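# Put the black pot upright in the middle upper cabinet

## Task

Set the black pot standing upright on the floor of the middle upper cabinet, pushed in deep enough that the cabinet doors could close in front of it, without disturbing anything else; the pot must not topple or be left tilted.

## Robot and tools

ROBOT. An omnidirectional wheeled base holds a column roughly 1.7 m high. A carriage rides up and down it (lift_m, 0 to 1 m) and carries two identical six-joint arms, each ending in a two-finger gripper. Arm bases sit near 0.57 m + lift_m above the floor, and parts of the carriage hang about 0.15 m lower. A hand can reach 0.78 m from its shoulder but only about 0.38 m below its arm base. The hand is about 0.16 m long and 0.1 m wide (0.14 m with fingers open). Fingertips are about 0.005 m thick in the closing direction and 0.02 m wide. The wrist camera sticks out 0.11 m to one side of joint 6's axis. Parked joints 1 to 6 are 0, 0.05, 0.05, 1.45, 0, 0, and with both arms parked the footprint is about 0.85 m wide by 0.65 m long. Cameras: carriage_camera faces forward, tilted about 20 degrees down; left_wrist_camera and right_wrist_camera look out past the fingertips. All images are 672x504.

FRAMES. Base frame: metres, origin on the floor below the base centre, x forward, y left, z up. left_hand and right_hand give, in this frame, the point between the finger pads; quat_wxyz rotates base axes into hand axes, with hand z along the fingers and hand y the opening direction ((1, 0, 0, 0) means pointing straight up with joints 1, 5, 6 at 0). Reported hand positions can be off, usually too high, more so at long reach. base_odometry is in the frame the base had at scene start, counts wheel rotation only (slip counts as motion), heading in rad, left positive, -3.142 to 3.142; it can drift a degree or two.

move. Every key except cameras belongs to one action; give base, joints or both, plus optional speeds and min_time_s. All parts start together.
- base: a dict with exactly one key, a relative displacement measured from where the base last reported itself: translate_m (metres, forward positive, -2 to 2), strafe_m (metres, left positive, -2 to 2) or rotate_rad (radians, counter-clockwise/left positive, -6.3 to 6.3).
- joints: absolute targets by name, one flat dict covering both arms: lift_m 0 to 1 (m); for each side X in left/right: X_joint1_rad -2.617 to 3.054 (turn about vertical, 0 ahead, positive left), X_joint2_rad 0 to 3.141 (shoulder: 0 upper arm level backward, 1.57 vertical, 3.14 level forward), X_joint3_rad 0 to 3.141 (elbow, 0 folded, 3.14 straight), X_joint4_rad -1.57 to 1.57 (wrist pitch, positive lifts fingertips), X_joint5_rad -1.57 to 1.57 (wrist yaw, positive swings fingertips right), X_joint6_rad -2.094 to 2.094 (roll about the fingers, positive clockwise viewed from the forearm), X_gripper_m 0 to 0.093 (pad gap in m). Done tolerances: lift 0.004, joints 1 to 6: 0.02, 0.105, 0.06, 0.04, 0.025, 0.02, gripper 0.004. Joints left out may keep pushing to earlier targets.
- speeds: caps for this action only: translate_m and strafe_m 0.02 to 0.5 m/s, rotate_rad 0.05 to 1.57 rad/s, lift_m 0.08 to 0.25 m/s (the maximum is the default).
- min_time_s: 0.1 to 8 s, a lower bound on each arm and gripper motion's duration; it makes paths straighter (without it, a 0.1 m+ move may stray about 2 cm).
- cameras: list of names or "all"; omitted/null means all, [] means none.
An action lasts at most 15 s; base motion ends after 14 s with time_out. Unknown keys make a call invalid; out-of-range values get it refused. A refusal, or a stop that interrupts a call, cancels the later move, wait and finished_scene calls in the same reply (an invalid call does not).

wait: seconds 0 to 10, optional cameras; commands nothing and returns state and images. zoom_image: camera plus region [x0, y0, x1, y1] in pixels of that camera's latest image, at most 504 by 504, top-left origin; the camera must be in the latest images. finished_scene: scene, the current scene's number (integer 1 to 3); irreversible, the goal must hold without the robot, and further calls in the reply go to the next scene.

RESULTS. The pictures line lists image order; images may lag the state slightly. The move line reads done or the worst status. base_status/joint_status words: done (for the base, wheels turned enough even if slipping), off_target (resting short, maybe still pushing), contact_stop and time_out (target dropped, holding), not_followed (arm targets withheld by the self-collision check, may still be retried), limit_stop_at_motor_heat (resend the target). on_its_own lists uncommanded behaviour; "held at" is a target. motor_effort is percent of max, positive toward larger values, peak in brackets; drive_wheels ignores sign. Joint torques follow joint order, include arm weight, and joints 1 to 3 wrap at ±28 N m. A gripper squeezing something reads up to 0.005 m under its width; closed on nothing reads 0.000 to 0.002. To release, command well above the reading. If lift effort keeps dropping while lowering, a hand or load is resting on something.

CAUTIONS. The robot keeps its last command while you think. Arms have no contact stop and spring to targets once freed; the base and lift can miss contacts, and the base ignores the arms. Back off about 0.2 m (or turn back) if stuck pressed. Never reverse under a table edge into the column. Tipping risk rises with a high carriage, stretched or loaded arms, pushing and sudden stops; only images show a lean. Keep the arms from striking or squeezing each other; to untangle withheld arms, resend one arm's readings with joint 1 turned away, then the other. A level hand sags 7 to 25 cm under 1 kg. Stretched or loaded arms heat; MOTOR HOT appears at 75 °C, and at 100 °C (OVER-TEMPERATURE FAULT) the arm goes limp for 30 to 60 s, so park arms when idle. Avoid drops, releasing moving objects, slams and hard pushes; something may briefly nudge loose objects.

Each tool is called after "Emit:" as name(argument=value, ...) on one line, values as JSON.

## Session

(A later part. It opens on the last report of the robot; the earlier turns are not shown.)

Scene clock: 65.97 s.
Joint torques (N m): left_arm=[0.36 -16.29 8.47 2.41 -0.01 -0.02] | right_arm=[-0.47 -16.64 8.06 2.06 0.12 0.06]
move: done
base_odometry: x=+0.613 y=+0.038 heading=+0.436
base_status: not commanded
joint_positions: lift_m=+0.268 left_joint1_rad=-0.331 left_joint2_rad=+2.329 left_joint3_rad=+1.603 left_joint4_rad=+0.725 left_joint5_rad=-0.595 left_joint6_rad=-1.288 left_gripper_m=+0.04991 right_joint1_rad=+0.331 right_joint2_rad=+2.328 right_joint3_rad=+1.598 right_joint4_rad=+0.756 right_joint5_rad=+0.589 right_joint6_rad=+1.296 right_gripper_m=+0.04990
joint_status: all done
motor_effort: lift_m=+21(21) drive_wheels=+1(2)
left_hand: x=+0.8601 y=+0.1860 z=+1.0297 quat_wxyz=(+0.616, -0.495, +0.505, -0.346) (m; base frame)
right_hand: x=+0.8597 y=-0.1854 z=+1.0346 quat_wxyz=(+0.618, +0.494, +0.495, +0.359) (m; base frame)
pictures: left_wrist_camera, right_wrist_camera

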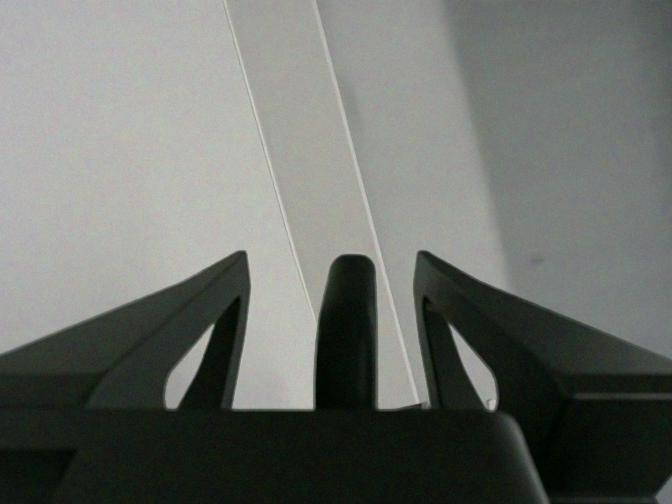

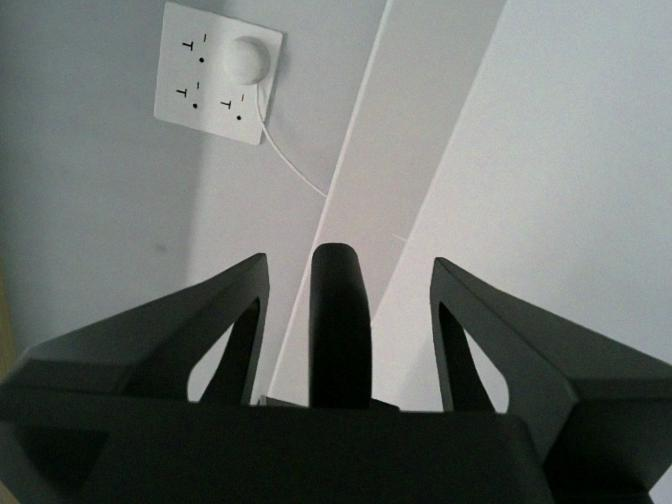

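Emit:
move(joints={"lift_m": 0.272, "left_gripper_m": 0.025, "right_gripper_m": 0.025}, min_time_s=0.8, cameras=[])

Emit:
move(joints={"left_gripper_m": 0.008, "right_gripper_m": 0.008}, min_time_s=1.0, cameras=["left_wrist_camera", "right_wrist_camera"])

Scene clock: 68.20 s.
Joint torques (N m): left_arm=[0.42 -16.44 8.32 2.34 0.01 -0.02] | right_arm=[-0.44 -16.58 7.8 2.01 0.1 0.07]
move: done
base_odometry: x=+0.613 y=+0.038 heading=+0.436
base_status: not commanded
joint_positions: lift_m=+0.272 left_joint1_rad=-0.331 left_joint2_rad=+2.330 left_joint3_rad=+1.605 left_joint4_rad=+0.731 left_joint5_rad=-0.595 left_joint6_rad=-1.289 left_gripper_m=+0.02512 right_joint1_rad=+0.329 right_joint2_rad=+2.328 right_joint3_rad=+1.601 right_joint4_rad=+0.762 right_joint5_rad=+0.592 right_joint6_rad=+1.297 right_gripper_m=+0.02513
joint_status: all done
motor_effort: lift_m=+24(27) drive_wheels=+2(6)
left_hand: x=+0.8603 y=+0.1860 z=+1.0342 quat_wxyz=(+0.617, -0.495, +0.503, -0.348) (m; base frame)
right_hand: x=+0.8601 y=-0.1872 z=+1.0408 quat_wxyz=(+0.620, +0.495, +0.491, +0.360) (m; base frame)
pictures: none
No camera images: "cameras" was empty.

Scene clock: 69.50 s.
Joint torques (N m): left_arm=[0.02 -16.54 8.32 2.21 -0.13 0.05] | right_arm=[-0.02 -16.69 7.77 1.94 0.06 -0.01]
move: done
base_odometry: x=+0.613 y=+0.038 heading=+0.436
base_status: not commanded
joint_positions: lift_m=+0.272 left_joint1_rad=-0.327 left_joint2_rad=+2.330 left_joint3_rad=+1.605 left_joint4_rad=+0.742 left_joint5_rad=-0.582 left_joint6_rad=-1.294 left_gripper_m=+0.01122 right_joint1_rad=+0.325 right_joint2_rad=+2.328 right_joint3_rad=+1.601 right_joint4_rad=+0.768 right_joint5_rad=+0.593 right_joint6_rad=+1.303 right_gripper_m=+0.01108
joint_status: all done
motor_effort: lift_m=+24(24) drive_wheels=+1(2)
left_hand: x=+0.8614 y=+0.1867 z=+1.0367 quat_wxyz=(+0.616, -0.494, +0.500, -0.356) (m; base frame)
right_hand: x=+0.8604 y=-0.1898 z=+1.0422 quat_wxyz=(+0.621, +0.497, +0.485, +0.363) (m; base frame)
pictures: left_wrist_camera, right_wrist_camera

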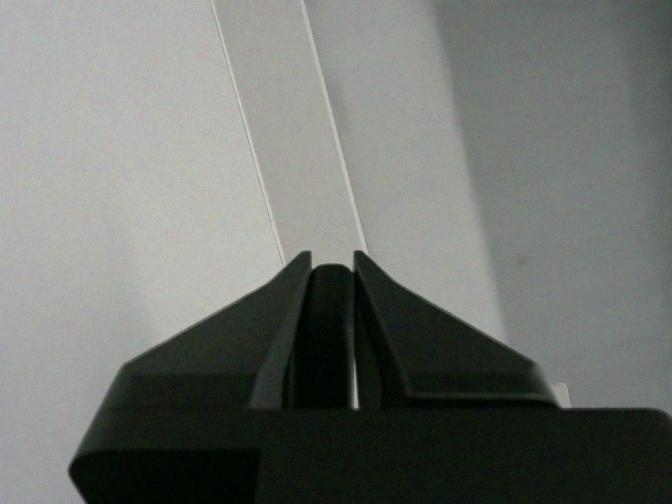

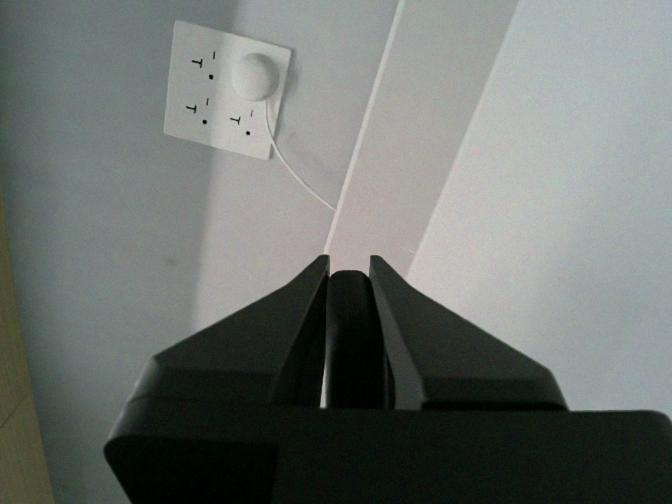

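Emit:
move(joints={"left_gripper_m": 0.003, "right_gripper_m": 0.003}, min_time_s=0.4, cameras=[])

Emit:
move(joints={"lift_m": 0.345}, speeds={"lift_m": 0.08}, cameras=["carriage_camera", "left_wrist_camera", "right_wrist_camera"])

Scene clock: 70.87 s.
Joint torques (N m): left_arm=[-0.03 -16.43 8.34 2.21 -0.12 0.04] | right_arm=[0.02 -16.62 7.84 1.92 0.06 -0.04]
move: off_target
base_odometry: x=+0.613 y=+0.038 heading=+0.436
base_status: not commanded
joint_positions: lift_m=+0.272 left_joint1_rad=-0.327 left_joint2_rad=+2.330 left_joint3_rad=+1.605 left_joint4_rad=+0.742 left_joint5_rad=-0.582 left_joint6_rad=-1.294 left_gripper_m=+0.01122 right_joint1_rad=+0.325 right_joint2_rad=+2.328 right_joint3_rad=+1.601 right_joint4_rad=+0.768 right_joint5_rad=+0.593 right_joint6_rad=+1.303 right_gripper_m=+0.01107
joint_status: left_gripper_m off_target (ended at +0.01122, target +0.00300); right_gripper_m off_target (ended at +0.01108, target +0.00300)
motor_effort: lift_m=+24(24) drive_wheels=+1(2)
left_hand: x=+0.8614 y=+0.1867 z=+1.0367 quat_wxyz=(+0.616, -0.494, +0.500, -0.356) (m; base frame)
right_hand: x=+0.8604 y=-0.1898 z=+1.0422 quat_wxyz=(+0.621, +0.497, +0.485, +0.363) (m; base frame)
pictures: none
No camera images: "cameras" was empty.

Scene clock: 72.27 s.
Joint torques (N m): left_arm=[0.06 -19.99 8.27 3.47 -0.23 0.45] | right_arm=[0.01 -19.07 7.73 3.34 0.14 -0.36]
move: done
base_odometry: x=+0.613 y=+0.038 heading=+0.436
base_status: not commanded
joint_positions: lift_m=+0.345 left_joint1_rad=-0.327 left_joint2_rad=+2.363 left_joint3_rad=+1.605 left_joint4_rad=+0.633 left_joint5_rad=-0.580 left_joint6_rad=-1.332 left_gripper_m=+0.01108 right_joint1_rad=+0.324 right_joint2_rad=+2.350 right_joint3_rad=+1.601 right_joint4_rad=+0.645 right_joint5_rad=+0.593 right_joint6_rad=+1.334 right_gripper_m=+0.01091
joint_status: all done
motor_effort: lift_m=+25(28) drive_wheels=+1(6)
left_hand: x=+0.8620 y=+0.1861 z=+1.0653 quat_wxyz=(+0.586, -0.512, +0.539, -0.322) (m; base frame)
right_hand: x=+0.8610 y=-0.1901 z=+1.0747 quat_wxyz=(+0.592, +0.515, +0.528, +0.325) (m; base frame)
pictures: carriage_camera, left_wrist_camera, right_wrist_camera

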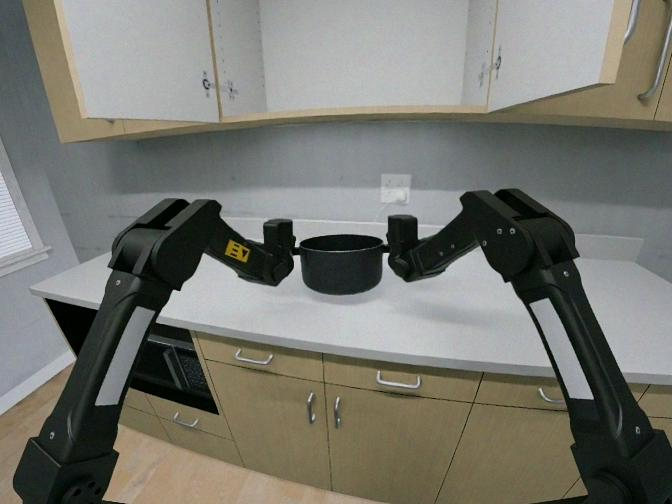

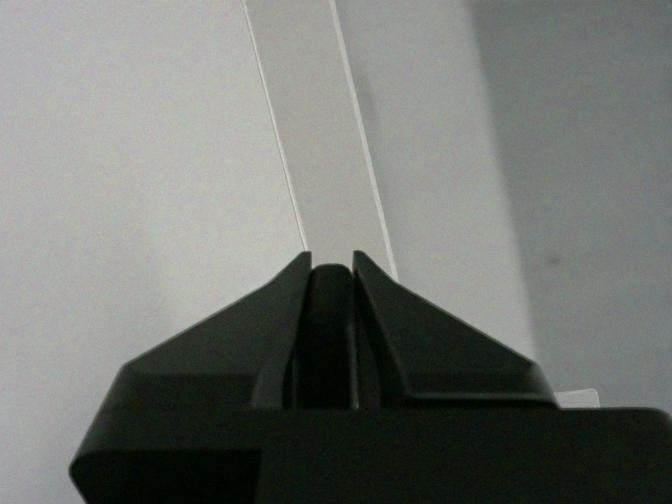

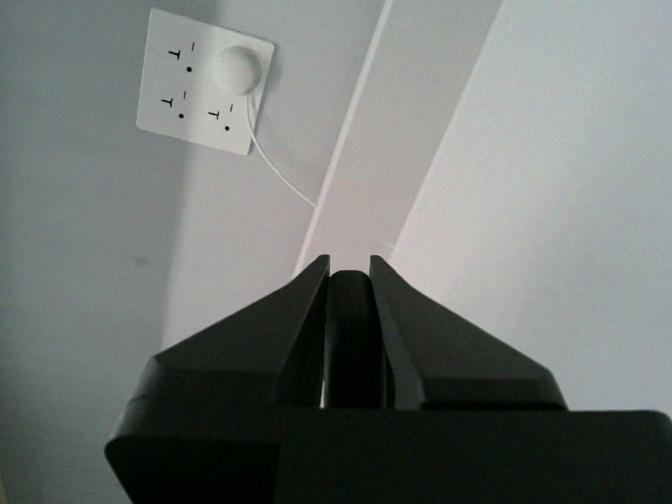

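Emit:
move(base={"translate_m": -0.45}, joints={"left_joint4_rad": 0.93, "right_joint4_rad": 0.93, "lift_m": 0.4}, speeds={"translate_m": 0.25, "lift_m": 0.1}, min_time_s=1.5, cameras=["carriage_camera"])

Scene clock: 76.97 s.
Joint torques (N m): left_arm=[-0.16 -20.88 8.42 4.01 -0.17 0.15] | right_arm=[0.03 -19.84 7.77 3.56 0.11 -0.13]
move: off_target
base_odometry: x=+0.205 y=-0.152 heading=+0.436
base_status: done
joint_positions: lift_m=+0.400 left_joint1_rad=-0.325 left_joint2_rad=+2.372 left_joint3_rad=+1.603 left_joint4_rad=+0.767 left_joint5_rad=-0.578 left_joint6_rad=-1.305 left_gripper_m=+0.01100 right_joint1_rad=+0.323 right_joint2_rad=+2.359 right_joint3_rad=+1.601 right_joint4_rad=+0.772 right_joint5_rad=+0.590 right_joint6_rad=+1.314 right_gripper_m=+0.01089
joint_status: left_joint4_rad off_target (ended at +0.767, target +0.930); right_joint4_rad off_target (ended at +0.772, target +0.930); the others done
motor_effort: lift_m=+25(29) drive_wheels=-3(12)
left_hand: x=+0.8642 y=+0.1862 z=+1.1433 quat_wxyz=(+0.611, -0.497, +0.504, -0.354) (m; base frame)
right_hand: x=+0.8629 y=-0.1900 z=+1.1519 quat_wxyz=(+0.615, +0.502, +0.492, +0.358) (m; base frame)
pictures: carriage_camera

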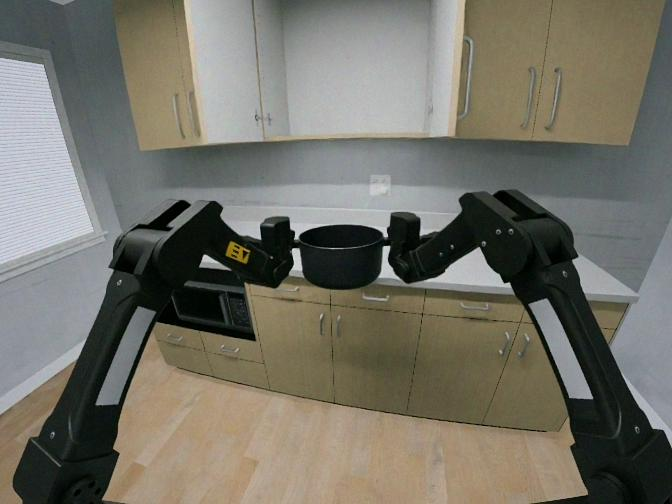

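Emit:
zoom_image(camera="carriage_camera", region=[380, 230, 650, 350])

Emit:
zoom_image(camera="carriage_camera", region=[100, 80, 370, 200])

Emit:
zoom_image(camera="carriage_camera", region=[370, 80, 640, 200])

Scaled by 1.867 from the camera's 672x504 image, which has a finer 960x720 frame.

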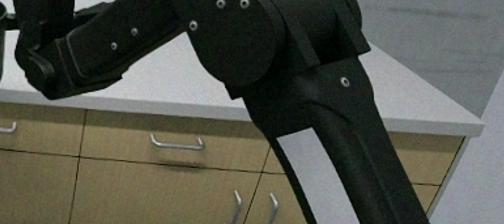

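Scaled by 1.867 from the camera's 672x504 image, which has a finer 960x720 frame.

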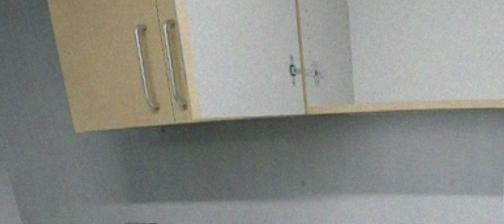

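Scaled by 1.867 from the camera's 672x504 image, which has a finer 960x720 frame.

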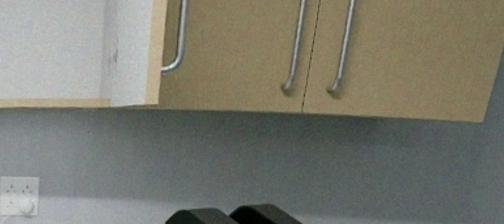

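Emit:
move(base={"rotate_rad": -0.204}, joints={"lift_m": 0.55}, speeds={"rotate_rad": 0.4, "lift_m": 0.2}, cameras=["carriage_camera"])

Scene clock: 87.77 s.
Joint torques (N m): left_arm=[-0.28 -21.64 9.57 3.74 -0.15 0.22] | right_arm=[0.47 -20.83 8.25 3.41 0.22 -0.11]
move: done
base_odometry: x=+0.205 y=-0.152 heading=+0.232
base_status: done
joint_positions: lift_m=+0.550 left_joint1_rad=-0.325 left_joint2_rad=+2.380 left_joint3_rad=+1.590 left_joint4_rad=+0.790 left_joint5_rad=-0.580 left_joint6_rad=-1.309 left_gripper_m=+0.01088 right_joint1_rad=+0.321 right_joint2_rad=+2.368 right_joint3_rad=+1.595 right_joint4_rad=+0.788 right_joint5_rad=+0.581 right_joint6_rad=+1.311 right_gripper_m=+0.01088
joint_status: all done
motor_effort: lift_m=+24(30) drive_wheels=-8(11)
left_hand: x=+0.8631 y=+0.1875 z=+1.2879 quat_wxyz=(+0.611, -0.498, +0.501, -0.356) (m; base frame)
right_hand: x=+0.8634 y=-0.1901 z=+1.2970 quat_wxyz=(+0.614, +0.499, +0.495, +0.359) (m; base frame)
pictures: carriage_camera

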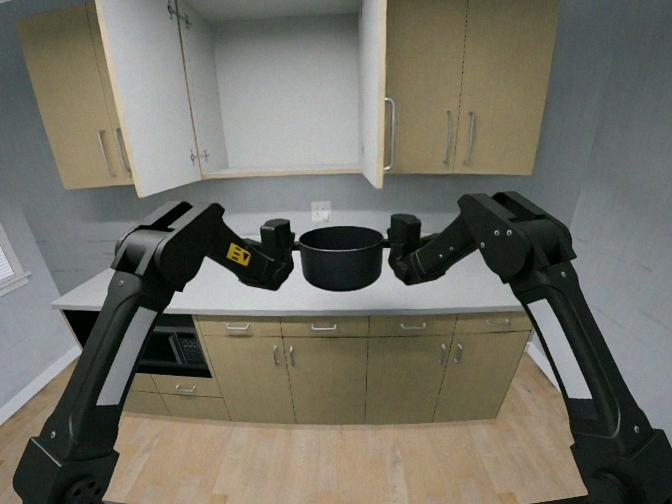

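Emit:
zoom_image(camera="carriage_camera", region=[190, 280, 540, 430])

Emit:
zoom_image(camera="carriage_camera", region=[50, 100, 550, 220])

Scaled by 1.440 from the camera's 672x504 image, which has a finer 960x720 frame.

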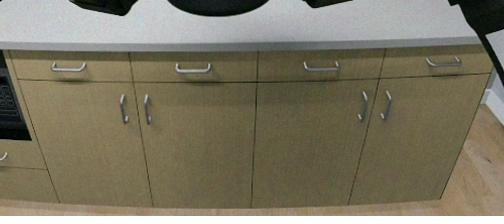

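Scaled by 1.008 from the camera's 672x504 image, which has a finer 960x720 frame.

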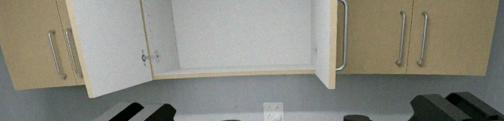

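Emit:
move(base={"strafe_m": 0.262}, joints={"lift_m": 0.885}, speeds={"strafe_m": 0.25, "lift_m": 0.2}, cameras=["carriage_camera"])

Scene clock: 94.97 s.
Joint torques (N m): left_arm=[-0.54 -22.05 9.44 3.78 -0.23 0.24] | right_arm=[0.51 -20.82 8.59 3.41 0.18 -0.12]
move: done
MOTOR HOT: joint 2 (shoulder) of the left arm reports 76 °C; the controller stops that arm at 100 °C. To cool a motor, set the load down, stop pushing, or move to a pose that needs little force.
base_odometry: x=+0.145 y=+0.103 heading=+0.231
base_status: done
joint_positions: lift_m=+0.885 left_joint1_rad=-0.322 left_joint2_rad=+2.384 left_joint3_rad=+1.590 left_joint4_rad=+0.788 left_joint5_rad=-0.574 left_joint6_rad=-1.312 left_gripper_m=+0.01088 right_joint1_rad=+0.319 right_joint2_rad=+2.368 right_joint3_rad=+1.589 right_joint4_rad=+0.788 right_joint5_rad=+0.584 right_joint6_rad=+1.312 right_gripper_m=+0.01088
joint_status: all done
motor_effort: lift_m=+25(30) drive_wheels=-7(11)
left_hand: x=+0.8638 y=+0.1879 z=+1.6200 quat_wxyz=(+0.609, -0.499, +0.504, -0.356) (m; base frame)
right_hand: x=+0.8628 y=-0.1919 z=+1.6294 quat_wxyz=(+0.614, +0.501, +0.495, +0.356) (m; base frame)
pictures: carriage_camera

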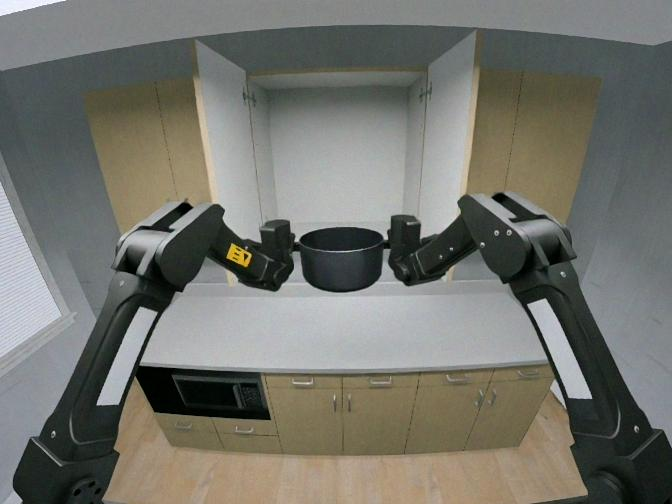

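Emit:
move(base={"translate_m": 0.62}, speeds={"translate_m": 0.2}, cameras=["carriage_camera"])

Scene clock: 100.33 s.
Joint torques (N m): left_arm=[-0.4 -22.13 9.46 3.75 -0.2 0.25] | right_arm=[0.4 -20.83 8.57 3.44 0.18 -0.12]
move: done
MOTOR HOT: still on. Joint 2 (shoulder) of the left arm reports 82 °C.
base_odometry: x=+0.748 y=+0.246 heading=+0.232
base_status: done
joint_positions: lift_m=+0.885 left_joint1_rad=-0.322 left_joint2_rad=+2.384 left_joint3_rad=+1.590 left_joint4_rad=+0.788 left_joint5_rad=-0.575 left_joint6_rad=-1.312 left_gripper_m=+0.01088 right_joint1_rad=+0.319 right_joint2_rad=+2.368 right_joint3_rad=+1.589 right_joint4_rad=+0.788 right_joint5_rad=+0.585 right_joint6_rad=+1.312 right_gripper_m=+0.01088
joint_status: not commanded
motor_effort: lift_m=+25(25) drive_wheels=-6(11)
left_hand: x=+0.8637 y=+0.1880 z=+1.6200 quat_wxyz=(+0.609, -0.499, +0.503, -0.355) (m; base frame)
right_hand: x=+0.8628 y=-0.1920 z=+1.6294 quat_wxyz=(+0.614, +0.501, +0.495, +0.356) (m; base frame)
pictures: carriage_camera

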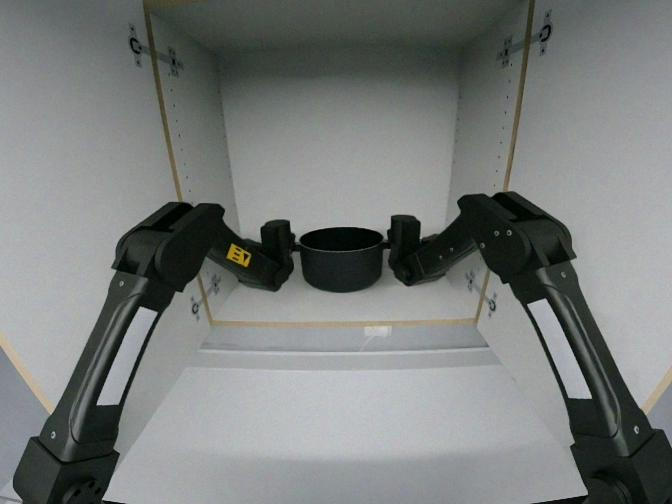

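Emit:
move(joints={"lift_m": 0.815}, speeds={"lift_m": 0.2}, cameras=[])

Emit:
move(joints={"lift_m": 0.79}, speeds={"lift_m": 0.08}, cameras=["carriage_camera"])

Scene clock: 104.63 s.
Joint torques (N m): left_arm=[-0.44 -22.04 9.44 3.63 -0.2 0.24] | right_arm=[0.46 -20.88 8.58 3.28 0.17 -0.09]
move: done
MOTOR HOT: still on. Joint 2 (shoulder) of the left arm reports 87 °C.
base_odometry: x=+0.748 y=+0.246 heading=+0.232
base_status: not commanded
joint_positions: lift_m=+0.815 left_joint1_rad=-0.322 left_joint2_rad=+2.384 left_joint3_rad=+1.590 left_joint4_rad=+0.802 left_joint5_rad=-0.575 left_joint6_rad=-1.312 left_gripper_m=+0.01087 right_joint1_rad=+0.319 right_joint2_rad=+2.368 right_joint3_rad=+1.589 right_joint4_rad=+0.802 right_joint5_rad=+0.584 right_joint6_rad=+1.311 right_gripper_m=+0.01088
joint_status: all done
motor_effort: lift_m=+22(23) drive_wheels=-6(7)
left_hand: x=+0.8637 y=+0.1880 z=+1.5534 quat_wxyz=(+0.612, -0.498, +0.499, -0.360) (m; base frame)
right_hand: x=+0.8628 y=-0.1918 z=+1.5628 quat_wxyz=(+0.616, +0.500, +0.491, +0.361) (m; base frame)
pictures: none
No camera images: "cameras" was empty.

Scene clock: 105.30 s.
Joint torques (N m): left_arm=[-0.49 -21.46 9.07 2.82 -0.25 -0.03] | right_arm=[0.43 -20.29 8.58 2.58 0.19 0.03]
move: done
MOTOR HOT: still on. Joint 2 (shoulder) of the left arm reports 87 °C.
base_odometry: x=+0.748 y=+0.246 heading=+0.232
base_status: not commanded
joint_positions: lift_m=+0.790 left_joint1_rad=-0.322 left_joint2_rad=+2.378 left_joint3_rad=+1.595 left_joint4_rad=+0.871 left_joint5_rad=-0.567 left_joint6_rad=-1.287 left_gripper_m=+0.01069 right_joint1_rad=+0.319 right_joint2_rad=+2.363 right_joint3_rad=+1.589 right_joint4_rad=+0.862 right_joint5_rad=+0.582 right_joint6_rad=+1.301 right_gripper_m=+0.01077
joint_status: all done
on_its_own: left_joint4_rad moved +0.069 toward your old target +0.930; right_joint4_rad moved +0.060 toward your old target +0.930
motor_effort: lift_m=+21(21) drive_wheels=-6(6)
left_hand: x=+0.8636 y=+0.1868 z=+1.5492 quat_wxyz=(+0.627, -0.484, +0.479, -0.379) (m; base frame)
right_hand: x=+0.8618 y=-0.1918 z=+1.5544 quat_wxyz=(+0.627, +0.492, +0.471, +0.378) (m; base frame)
pictures: carriage_camera

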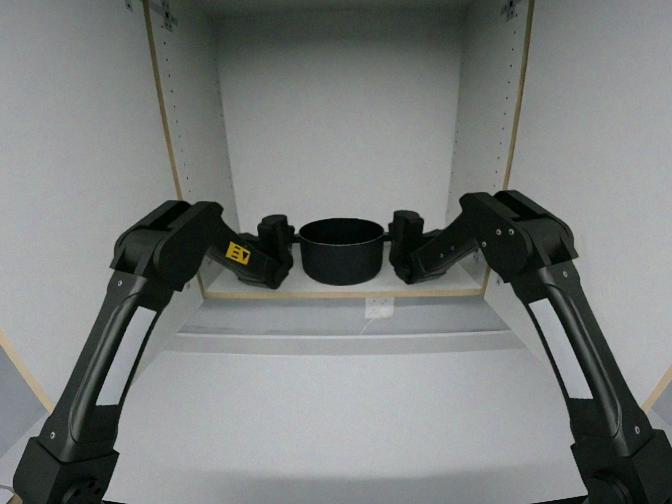

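Emit:
move(joints={"lift_m": 0.768}, speeds={"lift_m": 0.08}, cameras=[])

Emit:
move(joints={"lift_m": 0.745, "left_joint4_rad": 0.85, "right_joint4_rad": 0.86}, speeds={"lift_m": 0.08}, cameras=[])

Scene clock: 106.53 s.
Joint torques (N m): left_arm=[-0.47 -19.18 8.16 2.63 -0.32 -0.24] | right_arm=[0.53 -17.74 8.03 2.38 0.17 0.28]
move: done
MOTOR HOT: still on. Joint 2 (shoulder) of the left arm reports 88 °C.
base_odometry: x=+0.748 y=+0.246 heading=+0.232
base_status: not commanded
joint_positions: lift_m=+0.768 left_joint1_rad=-0.322 left_joint2_rad=+2.357 left_joint3_rad=+1.606 left_joint4_rad=+0.884 left_joint5_rad=-0.559 left_joint6_rad=-1.269 left_gripper_m=+0.01067 right_joint1_rad=+0.319 right_joint2_rad=+2.339 right_joint3_rad=+1.596 right_joint4_rad=+0.879 right_joint5_rad=+0.579 right_joint6_rad=+1.277 right_gripper_m=+0.01075
joint_status: all done
motor_effort: lift_m=+20(20) drive_wheels=-6(6)
left_hand: x=+0.8630 y=+0.1858 z=+1.5482 quat_wxyz=(+0.636, -0.473, +0.469, -0.389) (m; base frame)
right_hand: x=+0.8602 y=-0.1920 z=+1.5539 quat_wxyz=(+0.638, +0.482, +0.460, +0.386) (m; base frame)
pictures: none
No camera images: "cameras" was empty.

Scene clock: 107.20 s.
Joint torques (N m): left_arm=[-0.47 -15.53 7.01 1.99 -0.3 -0.31] | right_arm=[0.42 -14.63 7.21 1.65 0.19 0.46]
move: done
MOTOR HOT: still on. Joint 2 (shoulder) of the left arm reports 87 °C.
base_odometry: x=+0.748 y=+0.246 heading=+0.232
base_status: not commanded
joint_positions: lift_m=+0.745 left_joint1_rad=-0.322 left_joint2_rad=+2.321 left_joint3_rad=+1.618 left_joint4_rad=+0.860 left_joint5_rad=-0.559 left_joint6_rad=-1.263 left_gripper_m=+0.01067 right_joint1_rad=+0.319 right_joint2_rad=+2.310 right_joint3_rad=+1.609 right_joint4_rad=+0.872 right_joint5_rad=+0.576 right_joint6_rad=+1.260 right_gripper_m=+0.01075
joint_status: all done
motor_effort: lift_m=+19(19) drive_wheels=+2(6)
left_hand: x=+0.8613 y=+0.1864 z=+1.5478 quat_wxyz=(+0.641, -0.470, +0.461, -0.395) (m; base frame)
right_hand: x=+0.8586 y=-0.1920 z=+1.5535 quat_wxyz=(+0.646, +0.474, +0.452, +0.392) (m; base frame)
pictures: none
No camera images: "cameras" was empty.

Emit:
move(joints={"lift_m": 0.751, "left_gripper_m": 0.093, "right_gripper_m": 0.093}, speeds={"lift_m": 0.08}, min_time_s=1.6, cameras=["carriage_camera", "left_wrist_camera"])

Scene clock: 109.60 s.
Joint torques (N m): left_arm=[-0.46 -15.46 7.08 2.22 -0.03 -0.02] | right_arm=[0.4 -14.69 7.15 1.9 0.1 0.04]
move: done
MOTOR HOT: still on. Joint 2 (shoulder) of the left arm reports 87 °C.
base_odometry: x=+0.748 y=+0.246 heading=+0.232
base_status: not commanded
joint_positions: lift_m=+0.751 left_joint1_rad=-0.322 left_joint2_rad=+2.321 left_joint3_rad=+1.618 left_joint4_rad=+0.840 left_joint5_rad=-0.587 left_joint6_rad=-1.288 left_gripper_m=+0.09290 right_joint1_rad=+0.319 right_joint2_rad=+2.309 right_joint3_rad=+1.609 right_joint4_rad=+0.850 right_joint5_rad=+0.586 right_joint6_rad=+1.296 right_gripper_m=+0.09290
joint_status: all done
motor_effort: lift_m=+24(27) drive_wheels=-6(7)
left_hand: x=+0.8606 y=+0.1909 z=+1.5488 quat_wxyz=(+0.637, -0.485, +0.455, -0.389) (m; base frame)
right_hand: x=+0.8588 y=-0.1934 z=+1.5542 quat_wxyz=(+0.638, +0.486, +0.449, +0.394) (m; base frame)
pictures: carriage_camera, left_wrist_camera

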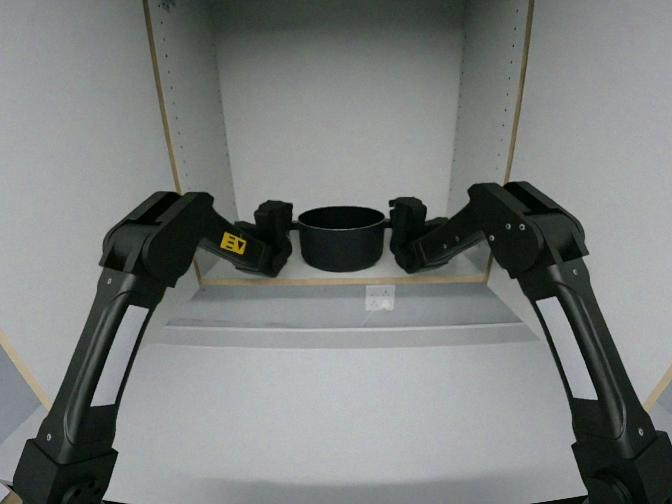

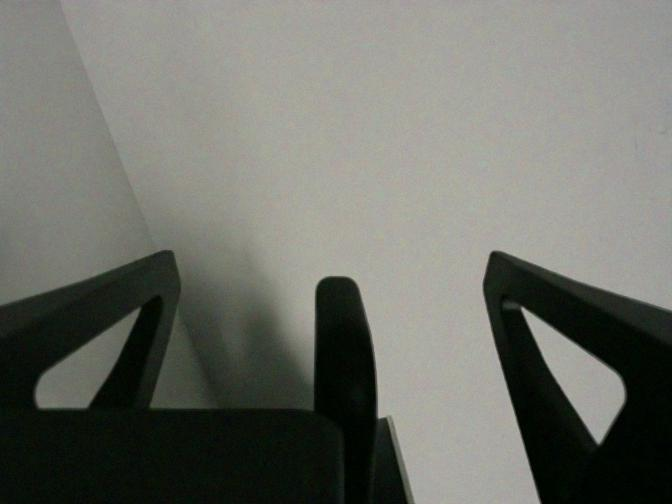

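Emit:
move(base={"translate_m": -0.45}, speeds={"translate_m": 0.2}, cameras=["carriage_camera"])

Emit:
move(joints={"left_joint1_rad": 0, "left_joint2_rad": 0.05, "left_joint3_rad": 0.05, "left_joint4_rad": 1.45, "left_joint5_rad": 0, "left_joint6_rad": 0, "right_joint1_rad": 0, "right_joint2_rad": 0.05, "right_joint3_rad": 0.05, "right_joint4_rad": 1.45, "right_joint5_rad": 0, "right_joint6_rad": 0}, min_time_s=3, cameras=["carriage_camera"])

Scene clock: 113.77 s.
Joint torques (N m): left_arm=[-0.39 -15.54 7.1 2.21 -0.01 -0.02] | right_arm=[0.16 -14.65 7.25 1.93 0.08 0.06]
move: done
MOTOR HOT: still on. Joint 2 (shoulder) of the left arm reports 85 °C.
base_odometry: x=+0.310 y=+0.143 heading=+0.232
base_status: done
joint_positions: lift_m=+0.751 left_joint1_rad=-0.323 left_joint2_rad=+2.321 left_joint3_rad=+1.618 left_joint4_rad=+0.840 left_joint5_rad=-0.590 left_joint6_rad=-1.289 left_gripper_m=+0.09290 right_joint1_rad=+0.322 right_joint2_rad=+2.309 right_joint3_rad=+1.609 right_joint4_rad=+0.850 right_joint5_rad=+0.588 right_joint6_rad=+1.297 right_gripper_m=+0.09290
joint_status: not commanded
motor_effort: lift_m=+24(24) drive_wheels=-3(12)
left_hand: x=+0.8605 y=+0.1910 z=+1.5488 quat_wxyz=(+0.637, -0.486, +0.455, -0.388) (m; base frame)
right_hand: x=+0.8584 y=-0.1916 z=+1.5541 quat_wxyz=(+0.637, +0.486, +0.449, +0.395) (m; base frame)
pictures: carriage_camera

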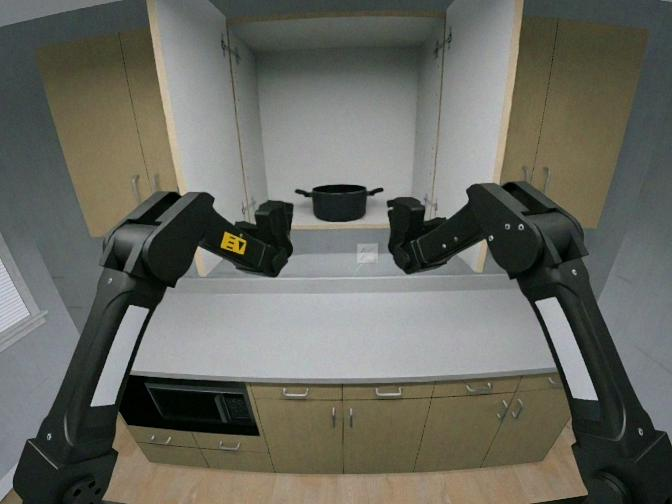

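Scene clock: 117.07 s.
Joint torques (N m): left_arm=[0.55 3.6 4.57 0.03 0.16 0.17] | right_arm=[-0.58 3.75 4.4 -0.13 -0.19 -0.18]
move: done
MOTOR HOT: still on. Joint 2 (shoulder) of the left arm reports 82 °C.
base_odometry: x=+0.310 y=+0.143 heading=+0.232
base_status: not commanded
joint_positions: lift_m=+0.751 left_joint1_rad=-0.007 left_joint2_rad=+0.056 left_joint3_rad=+0.055 left_joint4_rad=+1.434 left_joint5_rad=-0.014 left_joint6_rad=-0.014 left_gripper_m=+0.09291 right_joint1_rad=+0.006 right_joint2_rad=+0.054 right_joint3_rad=+0.056 right_joint4_rad=+1.440 right_joint5_rad=+0.016 right_joint6_rad=+0.016 right_gripper_m=+0.09291
joint_status: all done
motor_effort: lift_m=+24(24) drive_wheels=-2(3)
left_hand: x=+0.2578 y=+0.3056 z=+1.7567 quat_wxyz=(+0.998, -0.007, +0.069, -0.010) (m; base frame)
right_hand: x=+0.2556 y=-0.3059 z=+1.7572 quat_wxyz=(+0.998, +0.008, +0.064, +0.010) (m; base frame)
pictures: carriage_camera

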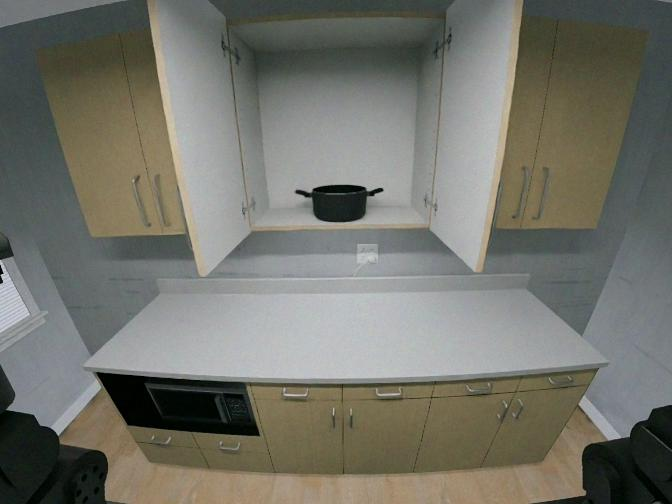

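Emit:
finished_scene(scene=2)

The scene is finished: the task was done.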